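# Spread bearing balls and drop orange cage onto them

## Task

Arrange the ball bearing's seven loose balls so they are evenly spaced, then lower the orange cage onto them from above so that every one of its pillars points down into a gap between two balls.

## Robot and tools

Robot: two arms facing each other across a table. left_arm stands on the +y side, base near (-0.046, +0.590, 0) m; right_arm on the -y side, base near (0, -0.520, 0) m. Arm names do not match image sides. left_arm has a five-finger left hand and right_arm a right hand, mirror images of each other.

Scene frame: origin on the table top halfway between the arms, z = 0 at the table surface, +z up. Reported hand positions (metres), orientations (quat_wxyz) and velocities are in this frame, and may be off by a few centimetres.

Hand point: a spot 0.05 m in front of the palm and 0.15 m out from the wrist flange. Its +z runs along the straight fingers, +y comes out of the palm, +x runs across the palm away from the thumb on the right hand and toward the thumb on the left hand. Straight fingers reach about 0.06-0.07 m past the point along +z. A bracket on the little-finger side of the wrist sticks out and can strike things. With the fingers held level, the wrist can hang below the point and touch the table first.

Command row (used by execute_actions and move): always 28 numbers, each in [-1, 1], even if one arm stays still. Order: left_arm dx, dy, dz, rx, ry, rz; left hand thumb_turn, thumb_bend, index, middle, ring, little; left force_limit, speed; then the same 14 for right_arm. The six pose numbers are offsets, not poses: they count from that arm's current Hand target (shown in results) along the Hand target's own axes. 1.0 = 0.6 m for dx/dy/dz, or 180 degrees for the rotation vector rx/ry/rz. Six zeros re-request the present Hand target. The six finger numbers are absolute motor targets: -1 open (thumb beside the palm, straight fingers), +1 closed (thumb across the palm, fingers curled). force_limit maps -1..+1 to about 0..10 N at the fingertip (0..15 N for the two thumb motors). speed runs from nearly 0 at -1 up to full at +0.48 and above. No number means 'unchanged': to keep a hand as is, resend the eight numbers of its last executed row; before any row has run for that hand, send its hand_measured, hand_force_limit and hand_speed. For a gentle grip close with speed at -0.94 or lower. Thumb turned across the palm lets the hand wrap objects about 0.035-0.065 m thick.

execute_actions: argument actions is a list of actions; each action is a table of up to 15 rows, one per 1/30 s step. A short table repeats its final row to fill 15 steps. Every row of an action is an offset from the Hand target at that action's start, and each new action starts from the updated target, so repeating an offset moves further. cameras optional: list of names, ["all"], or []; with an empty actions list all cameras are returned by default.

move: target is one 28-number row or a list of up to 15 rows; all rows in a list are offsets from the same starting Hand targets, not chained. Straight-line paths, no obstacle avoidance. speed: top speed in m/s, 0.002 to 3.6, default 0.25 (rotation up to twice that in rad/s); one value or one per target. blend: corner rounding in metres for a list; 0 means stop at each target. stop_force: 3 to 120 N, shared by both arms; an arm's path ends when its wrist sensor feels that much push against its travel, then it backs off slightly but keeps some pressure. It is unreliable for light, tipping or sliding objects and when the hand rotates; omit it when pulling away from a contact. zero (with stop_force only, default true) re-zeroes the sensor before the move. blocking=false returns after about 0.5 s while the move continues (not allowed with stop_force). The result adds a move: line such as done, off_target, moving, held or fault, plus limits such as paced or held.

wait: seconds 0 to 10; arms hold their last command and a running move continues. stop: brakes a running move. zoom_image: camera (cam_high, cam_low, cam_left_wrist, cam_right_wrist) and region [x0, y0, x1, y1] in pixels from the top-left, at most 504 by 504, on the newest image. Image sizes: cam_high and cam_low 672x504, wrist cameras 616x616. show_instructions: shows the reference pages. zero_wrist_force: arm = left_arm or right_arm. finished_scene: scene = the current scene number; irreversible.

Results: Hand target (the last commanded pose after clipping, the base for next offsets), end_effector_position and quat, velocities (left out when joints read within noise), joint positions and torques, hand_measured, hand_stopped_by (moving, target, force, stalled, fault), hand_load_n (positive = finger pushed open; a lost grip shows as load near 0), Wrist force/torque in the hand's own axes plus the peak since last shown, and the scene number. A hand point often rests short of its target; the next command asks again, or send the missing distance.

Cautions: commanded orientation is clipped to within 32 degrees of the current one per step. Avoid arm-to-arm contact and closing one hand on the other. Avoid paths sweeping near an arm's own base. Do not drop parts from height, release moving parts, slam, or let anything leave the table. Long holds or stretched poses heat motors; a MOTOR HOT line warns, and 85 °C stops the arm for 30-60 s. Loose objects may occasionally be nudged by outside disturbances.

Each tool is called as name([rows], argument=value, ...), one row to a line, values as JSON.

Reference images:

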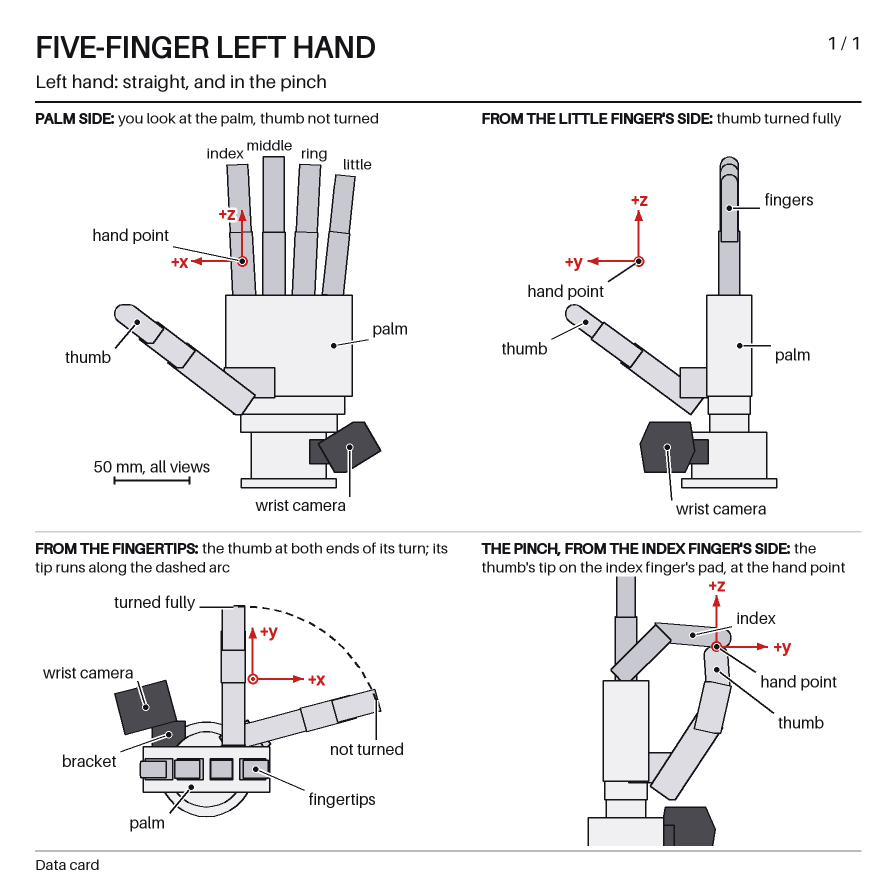

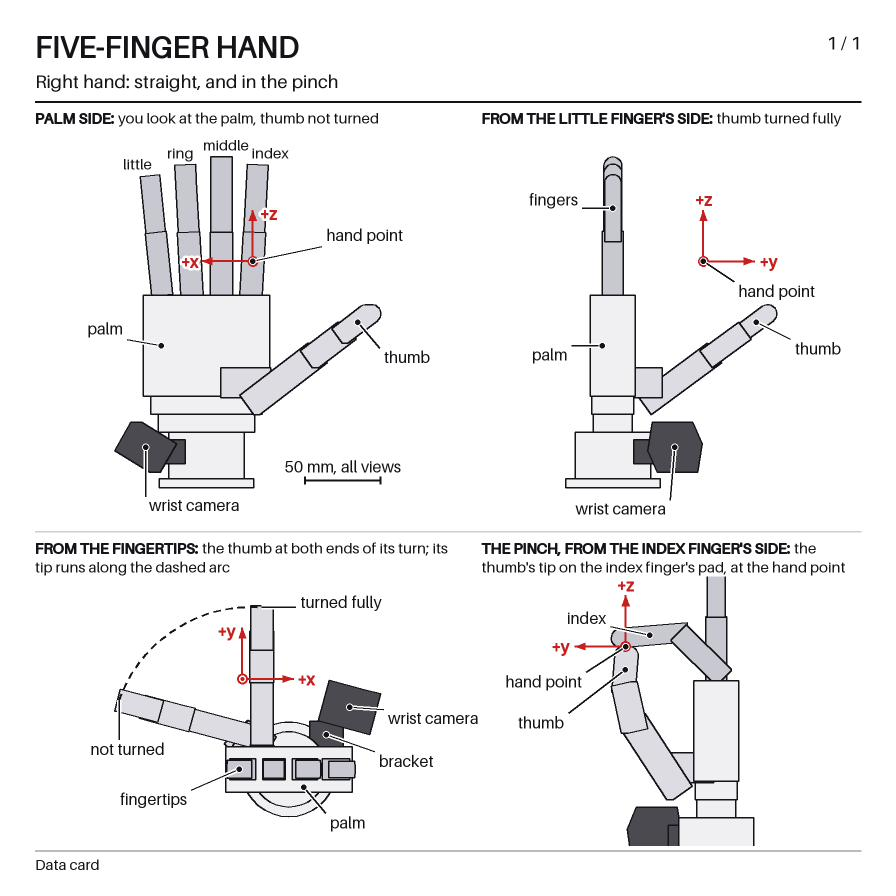

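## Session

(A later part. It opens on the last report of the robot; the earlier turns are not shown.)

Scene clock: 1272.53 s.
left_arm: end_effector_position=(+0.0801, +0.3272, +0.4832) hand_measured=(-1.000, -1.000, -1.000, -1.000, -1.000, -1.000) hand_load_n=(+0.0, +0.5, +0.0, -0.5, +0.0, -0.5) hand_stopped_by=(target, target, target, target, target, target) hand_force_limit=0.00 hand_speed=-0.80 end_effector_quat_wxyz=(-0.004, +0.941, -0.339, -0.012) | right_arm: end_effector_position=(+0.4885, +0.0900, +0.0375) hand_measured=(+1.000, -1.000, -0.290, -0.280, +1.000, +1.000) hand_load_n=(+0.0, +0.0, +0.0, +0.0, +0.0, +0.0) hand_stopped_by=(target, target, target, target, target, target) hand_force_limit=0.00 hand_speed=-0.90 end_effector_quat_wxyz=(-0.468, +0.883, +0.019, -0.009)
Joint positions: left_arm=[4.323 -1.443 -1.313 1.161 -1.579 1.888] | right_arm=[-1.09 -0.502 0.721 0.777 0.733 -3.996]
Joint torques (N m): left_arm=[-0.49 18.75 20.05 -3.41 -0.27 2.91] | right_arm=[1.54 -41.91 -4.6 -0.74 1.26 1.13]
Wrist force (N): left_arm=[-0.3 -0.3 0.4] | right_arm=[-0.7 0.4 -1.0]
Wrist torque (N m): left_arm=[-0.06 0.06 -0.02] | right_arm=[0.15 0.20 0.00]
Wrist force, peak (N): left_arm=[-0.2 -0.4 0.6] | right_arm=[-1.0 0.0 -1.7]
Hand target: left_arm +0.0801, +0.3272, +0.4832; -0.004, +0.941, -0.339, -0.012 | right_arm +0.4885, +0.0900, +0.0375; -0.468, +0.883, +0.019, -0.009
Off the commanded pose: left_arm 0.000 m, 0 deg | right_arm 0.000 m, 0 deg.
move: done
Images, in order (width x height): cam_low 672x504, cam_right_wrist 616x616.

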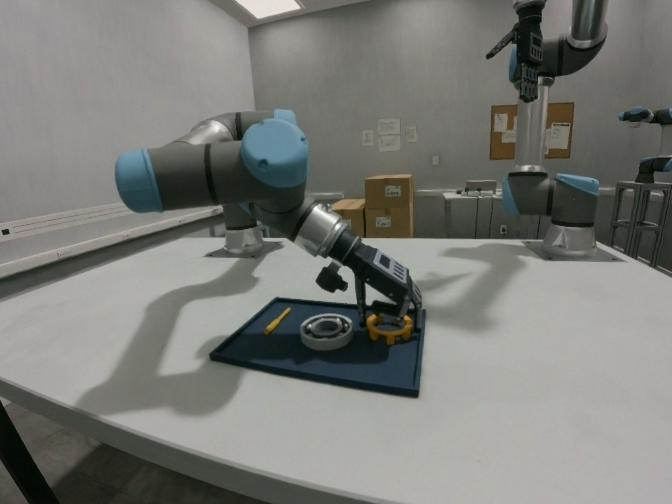

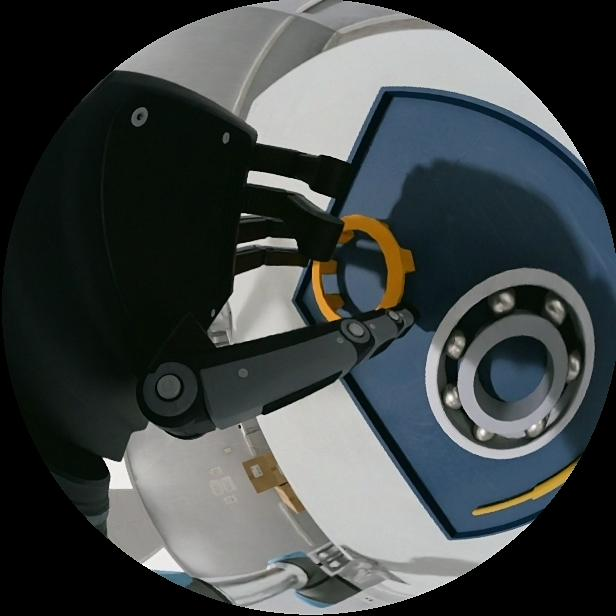

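move([
  [0,0,0,0,0,0,-1,-1,-1,-1,-1,-1,0,-0.8,-0.000105,0.0014,-0.002065,0,0,0,1,-1,-0.29,-0.28,1,1,0.0,-0.9],
  [0,0,0,0,0,0,-1,-1,-1,-1,-1,-1,0,-0.8,-0.003445,0.005457,0.000853,0,0,0,1,-1,-0.29,-0.28,1,1,0.0,-0.9],
  [0,0,0,0,0,0,-1,-1,-1,-1,-1,-1,0,-0.8,-0.003354,0.004243,0.002643,0,0,0,1,-1,-0.29,-0.28,1,1,0.0,-0.9],
], speed=0.01, cameras=["cam_low","cam_right_wrist","cam_high"])

zoom_image(camera="cam_low", region=[350, 290, 430, 360])

zoom_image(camera="cam_high", region=[320, 265, 370, 315])

Scene clock: 1317.83 s.
left_arm: end_effector_position=(+0.0801, +0.3272, +0.4832) hand_measured=(-1.000, -1.000, -1.000, -1.000, -1.000, -1.000) hand_load_n=(+0.0, +0.0, -0.5, +0.5, +0.0, +0.0) hand_stopped_by=(target, target, target, target, target, target) hand_force_limit=0.00 hand_speed=-0.80 end_effector_quat_wxyz=(-0.004, +0.941, -0.339, -0.012) | right_arm: end_effector_position=(+0.4865, +0.0897, +0.0346) hand_measured=(+1.000, -1.000, -0.290, -0.280, +1.000, +1.000) hand_load_n=(+0.0, +0.0, +0.0, +0.0, +0.0, +0.0) hand_stopped_by=(target, target, target, target, target, target) hand_force_limit=0.00 hand_speed=-0.90 end_effector_quat_wxyz=(-0.468, +0.883, +0.019, -0.009)
Joint positions: left_arm=[4.323 -1.443 -1.313 1.161 -1.579 1.888] | right_arm=[-1.089 -0.506 0.736 0.764 0.733 -3.995]
Joint torques (N m): left_arm=[-0.34 19.41 19.77 -3.31 -0.22 2.78] | right_arm=[5.66 -42.15 -28.81 3.24 1.51 1.67]
Wrist force (N): left_arm=[-0.2 -0.3 0.3] | right_arm=[-0.6 0.9 -1.2]
Wrist torque (N m): left_arm=[-0.05 0.04 -0.01] | right_arm=[0.23 0.20 -0.06]
Wrist force, peak (N): left_arm=[-0.2 -0.5 0.5] | right_arm=[-1.2 1.0 -1.3]
Hand target: left_arm +0.0801, +0.3272, +0.4832; -0.004, +0.941, -0.339, -0.012 | right_arm +0.4865, +0.0898, +0.0345; -0.468, +0.883, +0.019, -0.009
Off the commanded pose: left_arm 0.000 m, 0 deg | right_arm 0.000 m, 0 deg.
move: done
Images, in order (width x height): cam_high 672x504, cam_low 672x504, cam_right_wrist 616x616.

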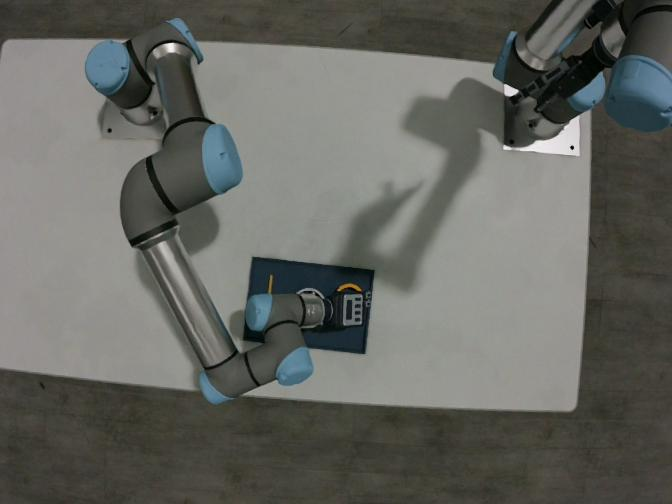

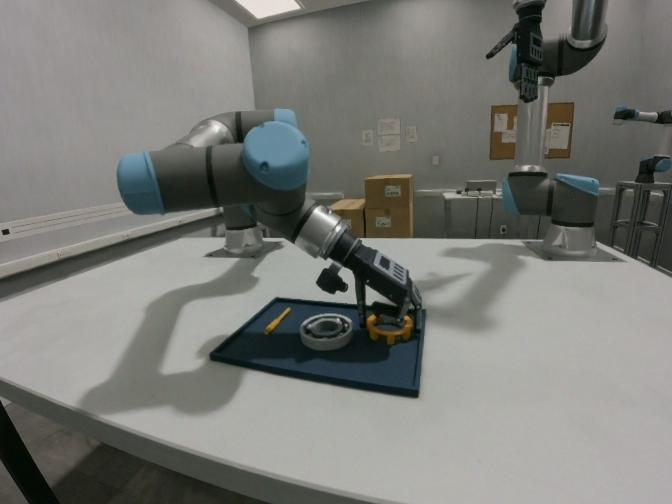

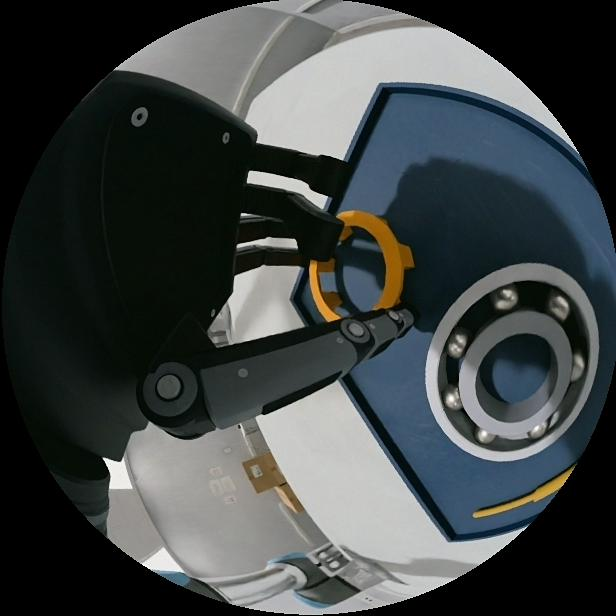

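Scaled by 6.300 from the camera's 672x504 image, which has a finer 960x720 frame.

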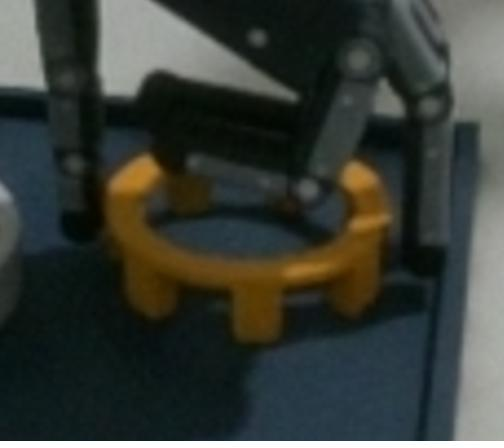

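Scaled by 10.080 from the camera's 672x504 image, which has a finer 960x720 frame.

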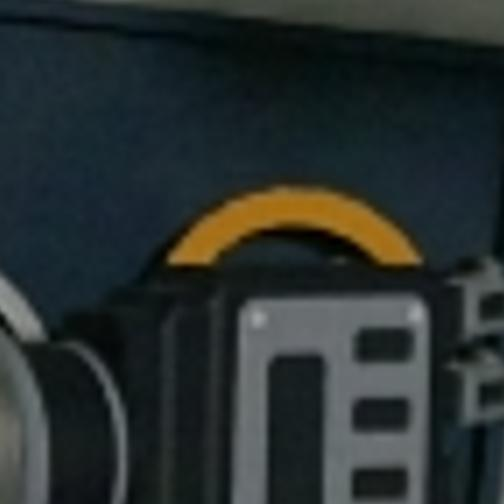

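zoom_image(camera="cam_high", region=[335, 270, 385, 320])

zoom_image(camera="cam_low", region=[370, 285, 430, 345])

Scaled by 10.080 from the camera's 672x504 image, which has a finer 960x720 frame.

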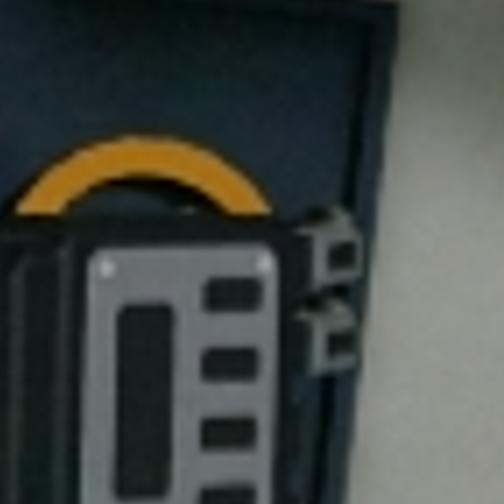

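Scaled by 8.400 from the camera's 672x504 image, which has a finer 960x720 frame.

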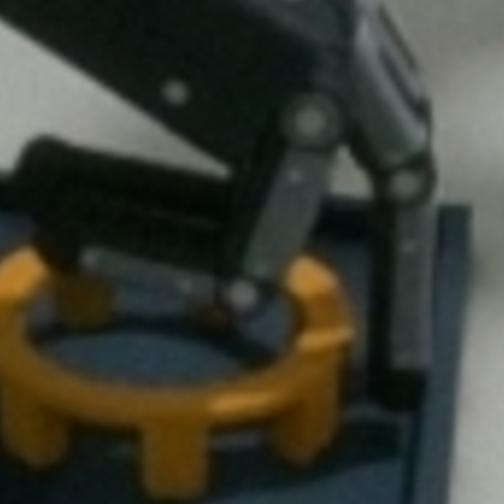

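move(target=[0,0,0,0,0,0,-1,-1,-1,-1,-1,-1,0,-0.8,0,0,0,0,0,0,1,-1,-0.21,-0.21,1,1,-0.5,-0.94])

move(target=[0,0,0,0,0,0,-1,-1,-1,-1,-1,-1,0,-0.8,0,0,0,0,0,0,1,-1,-0.08,-0.1,1,1,-0.2,-0.94], cameras=["cam_low","cam_right_wrist","cam_high"])

zoom_image(camera="cam_low", region=[350, 290, 430, 360])

zoom_image(camera="cam_high", region=[335, 270, 385, 320])

Scene clock: 1338.87 s.
left_arm: end_effector_position=(+0.0801, +0.3272, +0.4832) hand_measured=(-1.000, -1.000, -1.000, -1.000, -1.000, -1.000) hand_load_n=(+0.0, +0.0, +0.0, +0.0, +0.0, +0.0) hand_stopped_by=(target, target, target, target, target, target) hand_force_limit=0.00 hand_speed=-0.80 end_effector_quat_wxyz=(-0.004, +0.941, -0.339, -0.012) | right_arm: end_effector_position=(+0.4865, +0.0898, +0.0345) hand_measured=(+1.000, -1.000, -0.212, -0.226, +1.000, +1.000) hand_load_n=(+0.0, +1.0, +3.0, +3.0, +0.0, +0.0) hand_stopped_by=(target, target, force, force, target, target) hand_force_limit=-0.50 hand_speed=-0.94 end_effector_quat_wxyz=(-0.468, +0.883, +0.019, -0.009)
Joint positions: left_arm=[4.323 -1.443 -1.313 1.161 -1.579 1.888] | right_arm=[-1.089 -0.506 0.736 0.764 0.734 -3.995]
Joint torques (N m): left_arm=[-0.09 19.2 20.18 -3.44 -0.11 2.88] | right_arm=[9.09 -42.29 -30.57 3.6 1.51 1.21]
Wrist force (N): left_arm=[-0.2 -0.3 0.3] | right_arm=[-0.6 0.5 -1.0]
Wrist torque (N m): left_arm=[-0.06 0.03 0.00] | right_arm=[0.17 0.19 -0.06]
Wrist force, peak (N): left_arm=[-0.2 -0.5 0.2] | right_arm=[-1.1 1.2 -1.1]
Hand target: left_arm +0.0801, +0.3272, +0.4832; -0.004, +0.941, -0.339, -0.012 | right_arm +0.4865, +0.0898, +0.0345; -0.468, +0.883, +0.019, -0.009
Off the commanded pose: left_arm 0.000 m, 0 deg | right_arm 0.000 m, 0 deg.
move: done

Scene clock: 1339.37 s.
left_arm: end_effector_position=(+0.0801, +0.3272, +0.4832) hand_measured=(-1.000, -1.000, -1.000, -1.000, -1.000, -1.000) hand_load_n=(+0.0, +0.0, +0.0, +0.0, -0.5, +0.0) hand_stopped_by=(target, target, target, target, target, target) hand_force_limit=0.00 hand_speed=-0.80 end_effector_quat_wxyz=(-0.004, +0.941, -0.339, -0.012) | right_arm: end_effector_position=(+0.4865, +0.0898, +0.0345) hand_measured=(+1.000, -1.000, -0.208, -0.222, +1.000, +1.000) hand_load_n=(+0.0, +2.0, +4.5, +4.0, +0.0, +0.0) hand_stopped_by=(target, target, force, force, target, target) hand_force_limit=-0.20 hand_speed=-0.94 end_effector_quat_wxyz=(-0.468, +0.883, +0.019, -0.009)
Joint positions: left_arm=[4.323 -1.443 -1.313 1.161 -1.579 1.888] | right_arm=[-1.089 -0.506 0.736 0.764 0.734 -3.995]
Joint torques (N m): left_arm=[-0.47 19.29 19.98 -3.48 -0.28 2.78] | right_arm=[8.2 -41.13 -30.46 3.35 1.53 0.93]
Wrist force (N): left_arm=[-0.1 0.0 0.1] | right_arm=[-0.9 0.5 -1.4]
Wrist torque (N m): left_arm=[-0.01 0.02 -0.01] | right_arm=[0.19 0.25 -0.08]
Wrist force, peak (N): left_arm=[-0.2 -0.4 0.1] | right_arm=[-0.8 0.4 -1.6]
Hand target: left_arm +0.0801, +0.3272, +0.4832; -0.004, +0.941, -0.339, -0.012 | right_arm +0.4865, +0.0898, +0.0345; -0.468, +0.883, +0.019, -0.009
Off the commanded pose: left_arm 0.000 m, 0 deg | right_arm 0.000 m, 0 deg.
move: done
Images, in order (width x height): cam_high 672x504, cam_low 672x504, cam_right_wrist 616x616.

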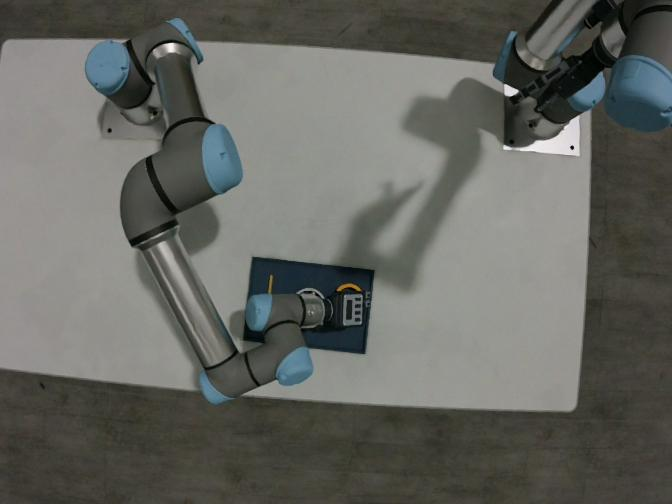

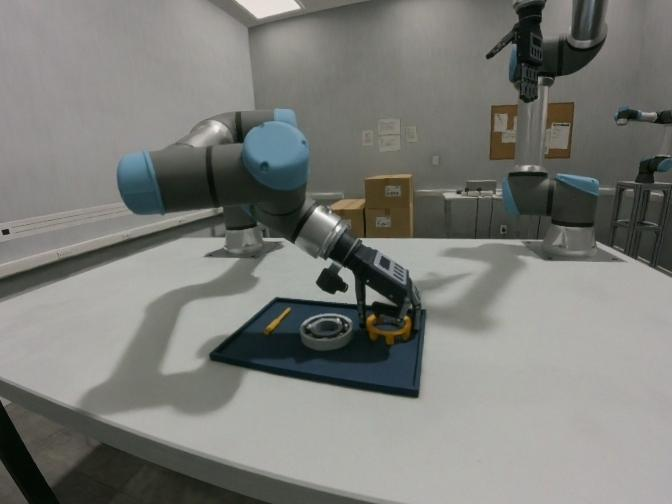

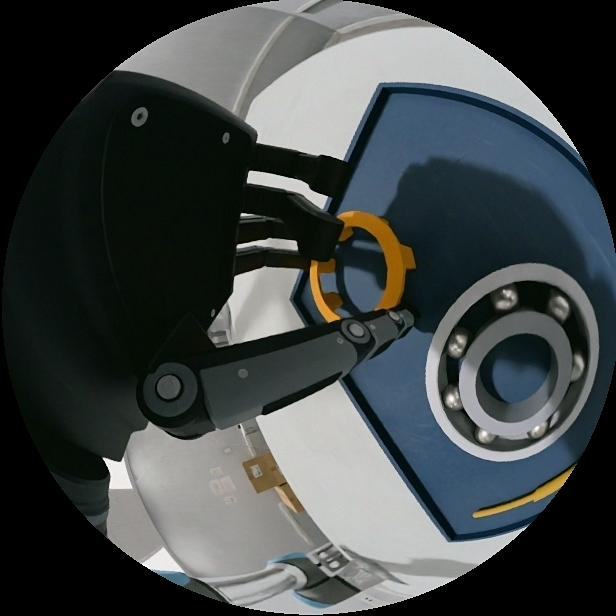

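Scaled by 6.300 from the camera's 672x504 image, which has a finer 960x720 frame.

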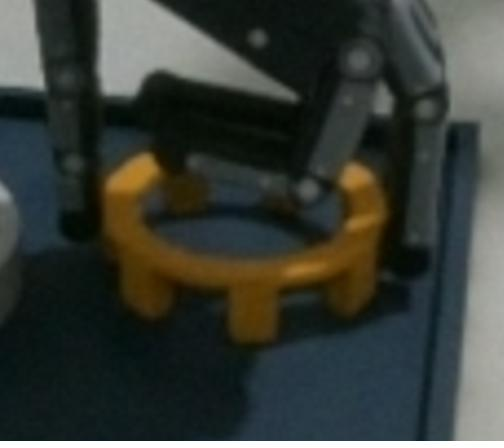

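Scaled by 10.080 from the camera's 672x504 image, which has a finer 960x720 frame.

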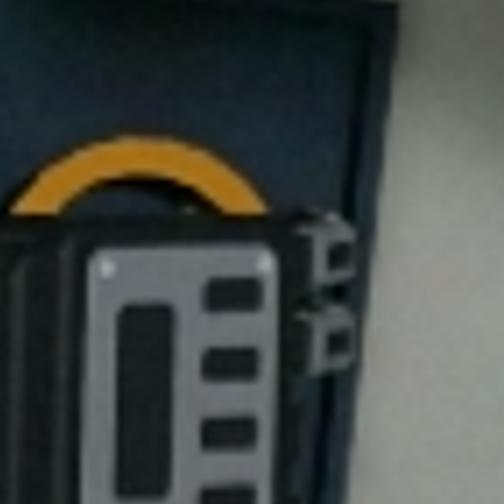

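move(target=[0,0,0,0,0,0,-1,-1,-1,-1,-1,-1,0,-0.8,0,0,0,0,0,0,1,-1,-0.09,-0.11,1,1,0.2,-0.94])

Scene clock: 1343.03 s.
left_arm: end_effector_position=(+0.0801, +0.3272, +0.4832) hand_measured=(-1.000, -1.000, -1.000, -1.000, -1.000, -1.000) hand_load_n=(+0.0, +0.0, +0.0, +0.0, +0.0, -0.5) hand_stopped_by=(target, target, target, target, target, target) hand_force_limit=0.00 hand_speed=-0.80 end_effector_quat_wxyz=(-0.004, +0.941, -0.339, -0.012) | right_arm: end_effector_position=(+0.4865, +0.0898, +0.0345) hand_measured=(+1.000, -1.000, -0.198, -0.212, +1.000, +1.000) hand_load_n=(+0.0, +3.0, +7.5, +6.0, +0.0, +0.5) hand_stopped_by=(target, target, force, force, target, target) hand_force_limit=0.20 hand_speed=-0.94 end_effector_quat_wxyz=(-0.468, +0.883, +0.019, -0.009)
Joint positions: left_arm=[4.323 -1.443 -1.313 1.161 -1.579 1.888] | right_arm=[-1.089 -0.506 0.736 0.764 0.734 -3.995]
Joint torques (N m): left_arm=[-0.04 19.75 20.06 -3.4 -0.21 2.78] | right_arm=[5.97 -41.46 -29.3 3.26 1.43 -1.09]
Wrist force (N): left_arm=[0.1 -0.5 0.1] | right_arm=[-0.9 0.3 -1.4]
Wrist torque (N m): left_arm=[-0.08 -0.01 0.02] | right_arm=[0.16 0.23 -0.08]
Wrist force, peak (N): left_arm=[-0.4 -0.3 0.3] | right_arm=[-1.0 0.8 -1.5]
Hand target: left_arm +0.0801, +0.3272, +0.4832; -0.004, +0.941, -0.339, -0.012 | right_arm +0.4865, +0.0898, +0.0345; -0.468, +0.883, +0.019, -0.009
Off the commanded pose: left_arm 0.000 m, 0 deg | right_arm 0.000 m, 0 deg.
move: done

move(target=[0,0,0,0,0,0,-1,-1,-1,-1,-1,-1,0,-0.8,0.00017,-0.069,-0.04675,0,0,0,1,-1,-0.09,-0.11,1,1,0.2,-0.94], speed=0.03, cameras=["cam_low","cam_right_wrist","cam_high"])

zoom_image(camera="cam_low", region=[360, 280, 420, 325])

zoom_image(camera="cam_high", region=[335, 270, 385, 320])

zoom_image(camera="cam_right_wrist", region=[280, 180, 440, 340])

Scene clock: 1350.23 s.
left_arm: end_effector_position=(+0.0801, +0.3272, +0.4832) hand_measured=(-1.000, -1.000, -1.000, -1.000, -1.000, -1.000) hand_load_n=(+0.0, +0.0, +0.0, +0.0, +0.0, +0.0) hand_stopped_by=(target, target, target, target, target, target) hand_force_limit=0.00 hand_speed=-0.80 end_effector_quat_wxyz=(-0.004, +0.941, -0.339, -0.012) | right_arm: end_effector_position=(+0.4865, +0.0898, +0.0844) hand_measured=(+1.000, -1.000, -0.198, -0.212, +1.000, +1.000) hand_load_n=(+0.0, +2.5, +7.5, +6.5, +0.0, +0.0) hand_stopped_by=(target, target, force, force, target, target) hand_force_limit=0.20 hand_speed=-0.94 end_effector_quat_wxyz=(-0.468, +0.883, +0.019, -0.009)
Joint positions: left_arm=[4.323 -1.443 -1.313 1.161 -1.579 1.888] | right_arm=[-1.089 -0.539 0.67 0.862 0.734 -3.995]
Joint torques (N m): left_arm=[-0.32 19.21 19.9 -3.35 -0.15 2.81] | right_arm=[8.17 -64.05 -31.33 3.21 1.09 -1.37]
Wrist force (N): left_arm=[0.0 -0.4 0.1] | right_arm=[-0.3 1.0 -1.2]
Wrist torque (N m): left_arm=[-0.06 0.00 0.01] | right_arm=[0.25 0.17 -0.04]
Wrist force, peak (N): left_arm=[-0.1 -0.5 0.5] | right_arm=[-1.1 0.3 -1.9]
Hand target: left_arm +0.0801, +0.3272, +0.4832; -0.004, +0.941, -0.339, -0.012 | right_arm +0.4865, +0.0898, +0.0845; -0.468, +0.883, +0.019, -0.009
Off the commanded pose: left_arm 0.000 m, 0 deg | right_arm 0.000 m, 0 deg.
move: done
Images, in order (width x height): cam_high 672x504, cam_low 672x504, cam_right_wrist 616x616.

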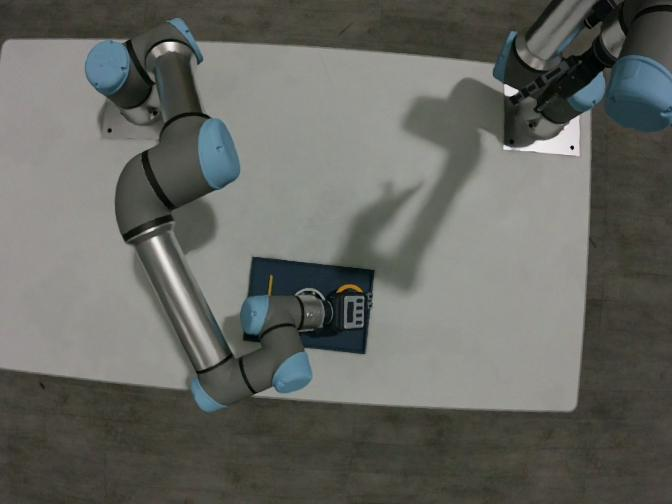

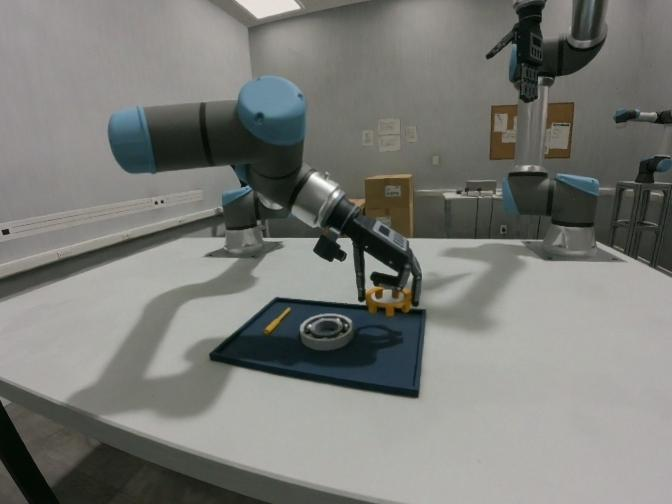

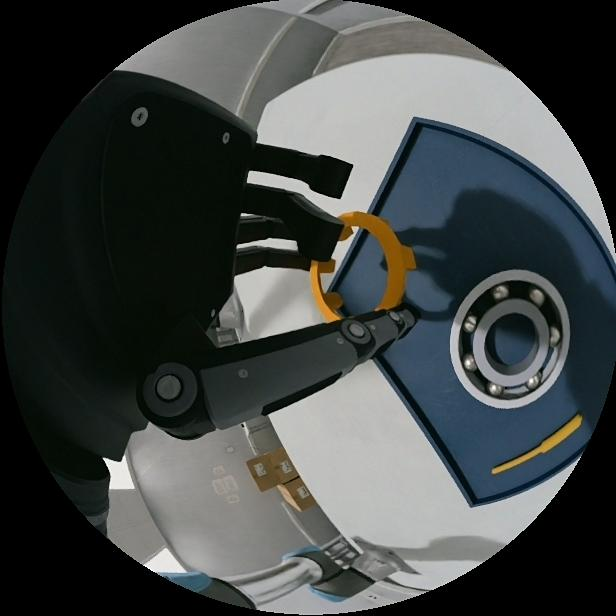

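Scaled by 8.400 from the camera's 672x504 image, which has a finer 960x720 frame.

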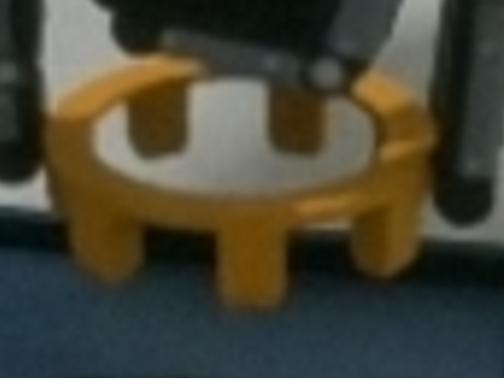

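Scaled by 10.080 from the camera's 672x504 image, which has a finer 960x720 frame.

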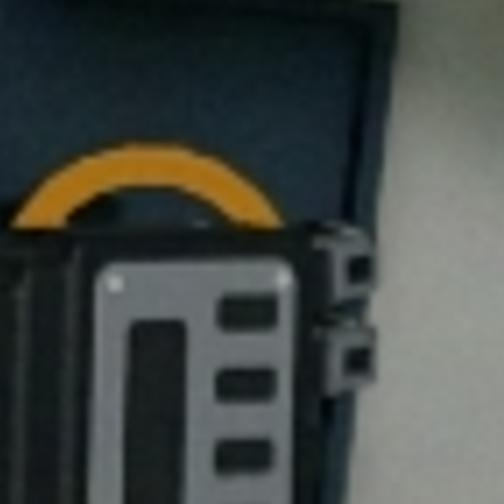

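Scaled by 3.150 from the camera's 616x616 image, which has a finer 880x880 frame.

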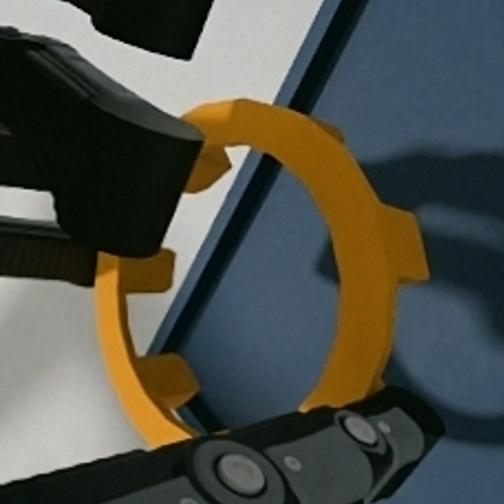

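move(target=[0,0,0,0,0,0,-1,-1,-1,-1,-1,-1,0,-0.8,0.03995,0.07162,-0.15157,-0.00029,0.1196,0.0810,1,-1,-0.09,-0.11,1,1,0.2,-0.94], speed=0.07, cameras=["cam_low","cam_right_wrist","cam_high"])

zoom_image(camera="cam_low", region=[290, 280, 370, 350])

zoom_image(camera="cam_high", region=[284, 281, 334, 331])

zoom_image(camera="cam_right_wrist", region=[280, 180, 480, 380])

Scene clock: 1389.77 s.
left_arm: end_effector_position=(+0.0801, +0.3272, +0.4832) hand_measured=(-1.000, -1.000, -1.000, -1.000, -1.000, -1.000) hand_load_n=(+0.0, +0.0, +0.0, +0.0, +0.0, +0.0) hand_stopped_by=(target, target, target, target, target, target) hand_force_limit=0.00 hand_speed=-0.80 end_effector_quat_wxyz=(-0.004, +0.941, -0.339, -0.012) | right_arm: end_effector_position=(+0.5147, -0.0084, +0.1000) hand_measured=(+1.000, -1.000, -0.198, -0.212, +1.000, +1.000) hand_load_n=(+0.0, +2.5, +7.5, +6.5, +0.0, +0.0) hand_stopped_by=(target, target, force, force, target, target) hand_force_limit=0.20 hand_speed=-0.94 end_effector_quat_wxyz=(+0.458, -0.865, +0.180, -0.096)
Joint positions: left_arm=[4.323 -1.443 -1.313 1.161 -1.579 1.888] | right_arm=[-1.195 -0.893 1.233 0.415 0.959 -3.64]
Joint torques (N m): left_arm=[-0.34 19.48 20.38 -3.36 -0.17 2.86] | right_arm=[-8.17 -53.19 -5.48 -1.77 1.47 1.28]
Wrist force (N): left_arm=[0.0 -0.3 0.3] | right_arm=[-0.4 0.4 -1.0]
Wrist torque (N m): left_arm=[-0.06 0.01 0.00] | right_arm=[0.16 0.15 -0.03]
Wrist force, peak (N): left_arm=[-0.2 -0.4 0.4] | right_arm=[-0.9 1.1 -1.2]
Hand target: left_arm +0.0801, +0.3272, +0.4832; -0.004, +0.941, -0.339, -0.012 | right_arm +0.5147, -0.0085, +0.1000; -0.458, +0.865, -0.180, +0.096
Off the commanded pose: left_arm 0.000 m, 0 deg | right_arm 0.000 m, 0 deg.
move: done
Images, in order (width x height): cam_high 672x504, cam_low 672x504, cam_right_wrist 616x616.

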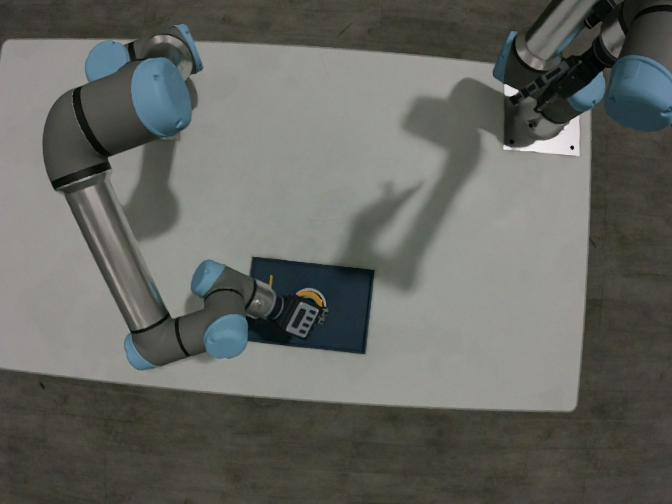

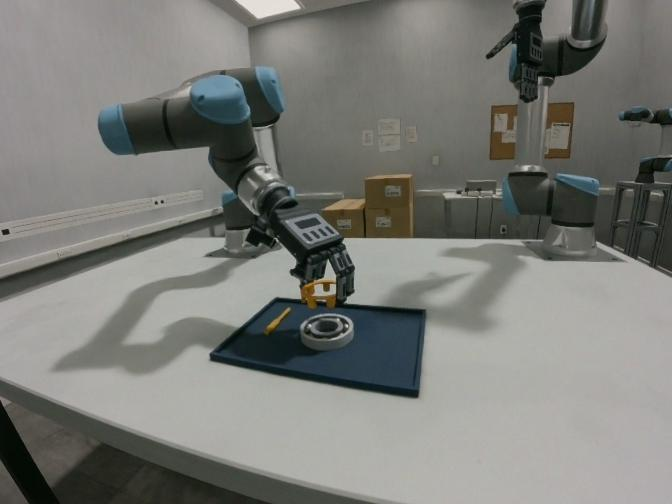

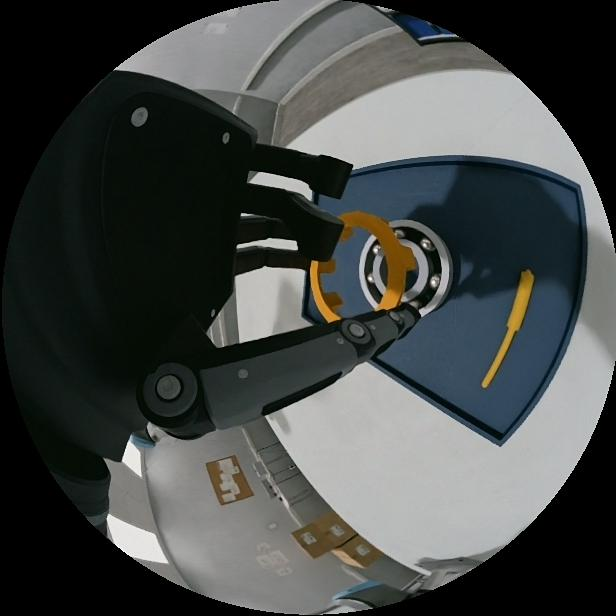

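Scaled by 6.300 from the camera's 672x504 image, which has a finer 960x720 frame.

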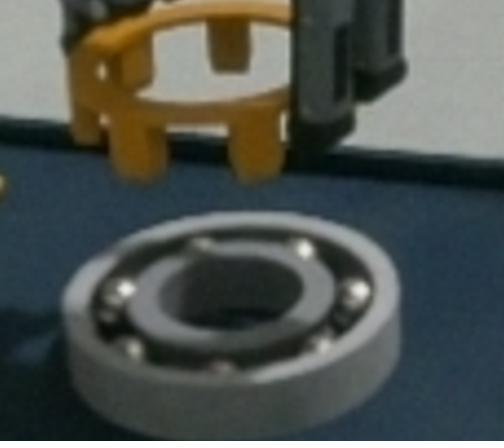

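Scaled by 10.080 from the camera's 672x504 image, which has a finer 960x720 frame.

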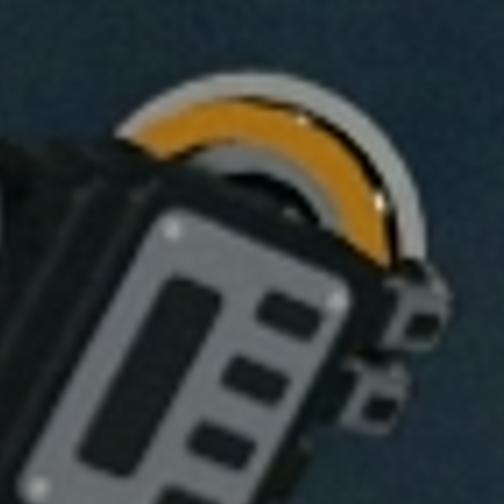

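Scaled by 2.520 from the camera's 616x616 image, which has a finer 880x880 frame.

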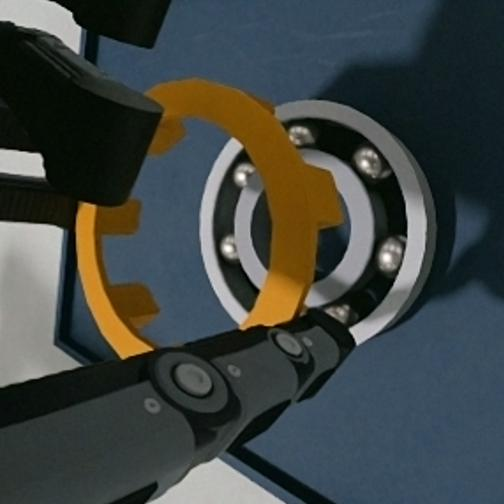

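zoom_image(camera="cam_high", region=[294, 286, 328, 312])

zoom_image(camera="cam_low", region=[295, 278, 355, 323])

zoom_image(camera="cam_low", region=[295, 305, 355, 350])

Scaled by 14.824 from the camera's 672x504 image, which has a finer 960x720 frame.

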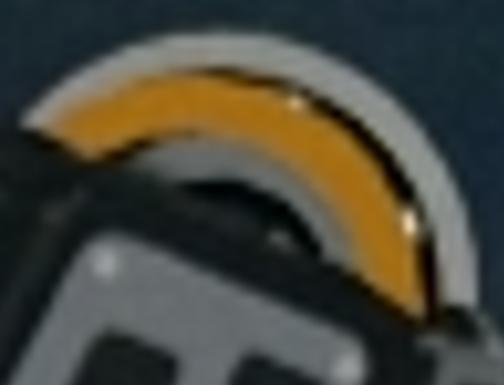

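Scaled by 8.400 from the camera's 672x504 image, which has a finer 960x720 frame.

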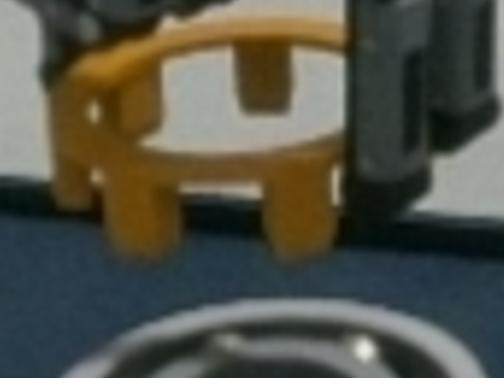

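Scaled by 8.400 from the camera's 672x504 image, which has a finer 960x720 frame.

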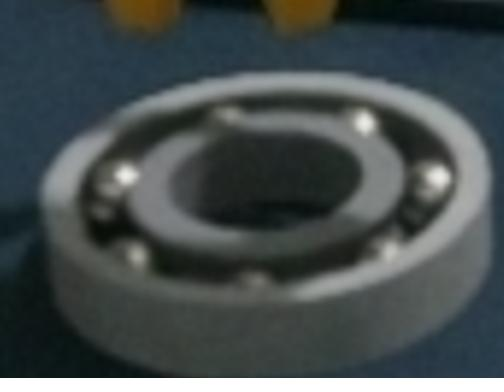

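move(target=[0,0,0,0,0,0,-1,-1,-1,-1,-1,-1,0,-0.8,0.00302,0.05065,0.03818,0,0,0,1,-1,-0.09,-0.11,1,1,0.2,-0.94], speed=0.025, stop_force=4, cameras=["cam_low","cam_right_wrist","cam_high"])

zoom_image(camera="cam_low", region=[295, 290, 355, 350])

zoom_image(camera="cam_high", region=[294, 286, 328, 312])

zoom_image(camera="cam_right_wrist", region=[280, 180, 480, 380])

Scene clock: 1452.13 s.
left_arm: end_effector_position=(+0.0801, +0.3272, +0.4832) hand_measured=(-1.000, -1.000, -1.000, -1.000, -1.000, -1.000) hand_load_n=(+0.0, +0.0, +0.0, +0.0, +0.0, +0.0) hand_stopped_by=(target, target, target, target, target, target) hand_force_limit=0.00 hand_speed=-0.80 end_effector_quat_wxyz=(-0.004, +0.941, -0.339, -0.012) | right_arm: end_effector_position=(+0.5172, -0.0075, +0.0620) hand_measured=(+1.000, -1.000, -0.198, -0.212, +1.000, +1.000) hand_load_n=(+0.5, +2.5, +7.0, +6.5, +0.0, +0.0) hand_stopped_by=(target, target, force, force, target, target) hand_force_limit=0.20 hand_speed=-0.94 end_effector_quat_wxyz=(+0.458, -0.865, +0.180, -0.096)
Joint positions: left_arm=[4.323 -1.443 -1.313 1.161 -1.579 1.888] | right_arm=[-1.195 -0.853 1.266 0.341 0.959 -3.639]
Joint torques (N m): left_arm=[-0.02 19.85 20.72 -3.39 -0.2 2.78] | right_arm=[-6.34 -33.1 -4.02 -1.48 -2.74 1.32]
Wrist force (N): left_arm=[-0.1 -0.2 0.3] | right_arm=[-0.9 0.1 -1.1]
Wrist torque (N m): left_arm=[-0.04 0.01 0.00] | right_arm=[0.11 0.22 -0.07]
Wrist force, peak (N): left_arm=[-0.1 -0.4 0.4] | right_arm=[-1.1 0.4 -1.5]
Hand target: left_arm +0.0801, +0.3272, +0.4832; -0.004, +0.941, -0.339, -0.012 | right_arm +0.5172, -0.0075, +0.0620; -0.458, +0.865, -0.180, +0.096
Off the commanded pose: left_arm 0.000 m, 0 deg | right_arm 0.000 m, 0 deg.
move: done
Images, in order (width x height): cam_high 672x504, cam_low 672x504, cam_right_wrist 616x616.

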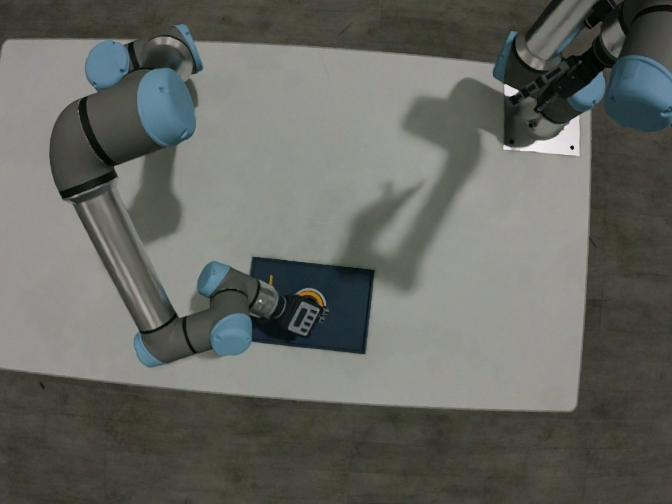

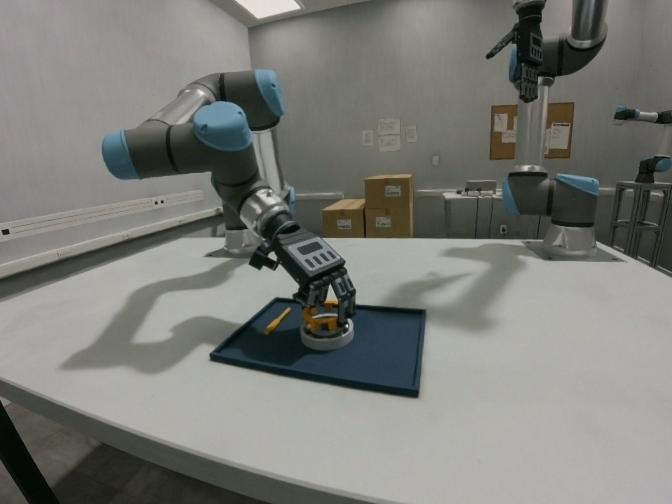

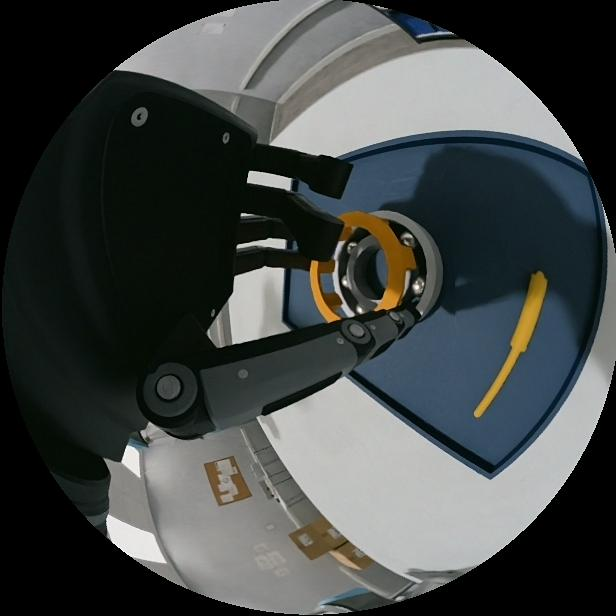

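Scaled by 8.400 from the camera's 672x504 image, which has a finer 960x720 frame.

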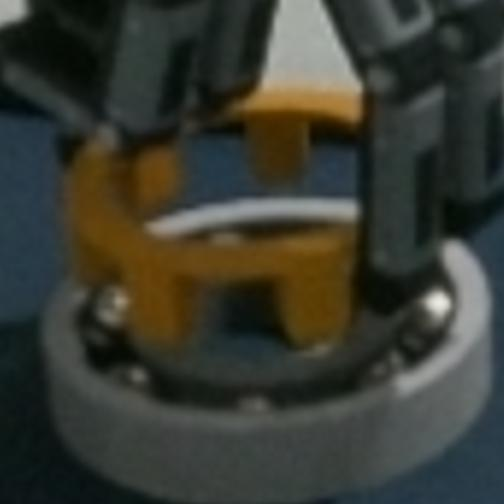

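Scaled by 14.824 from the camera's 672x504 image, which has a finer 960x720 frame.

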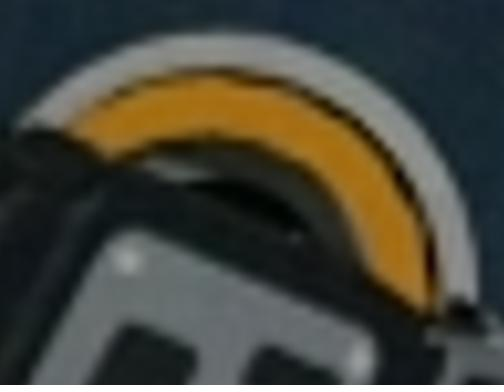

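Scaled by 2.520 from the camera's 616x616 image, which has a finer 880x880 frame.

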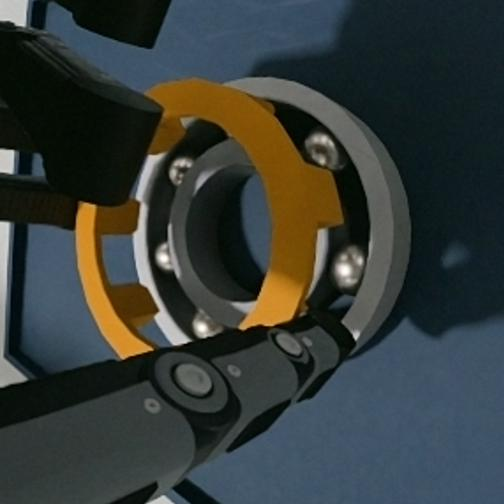

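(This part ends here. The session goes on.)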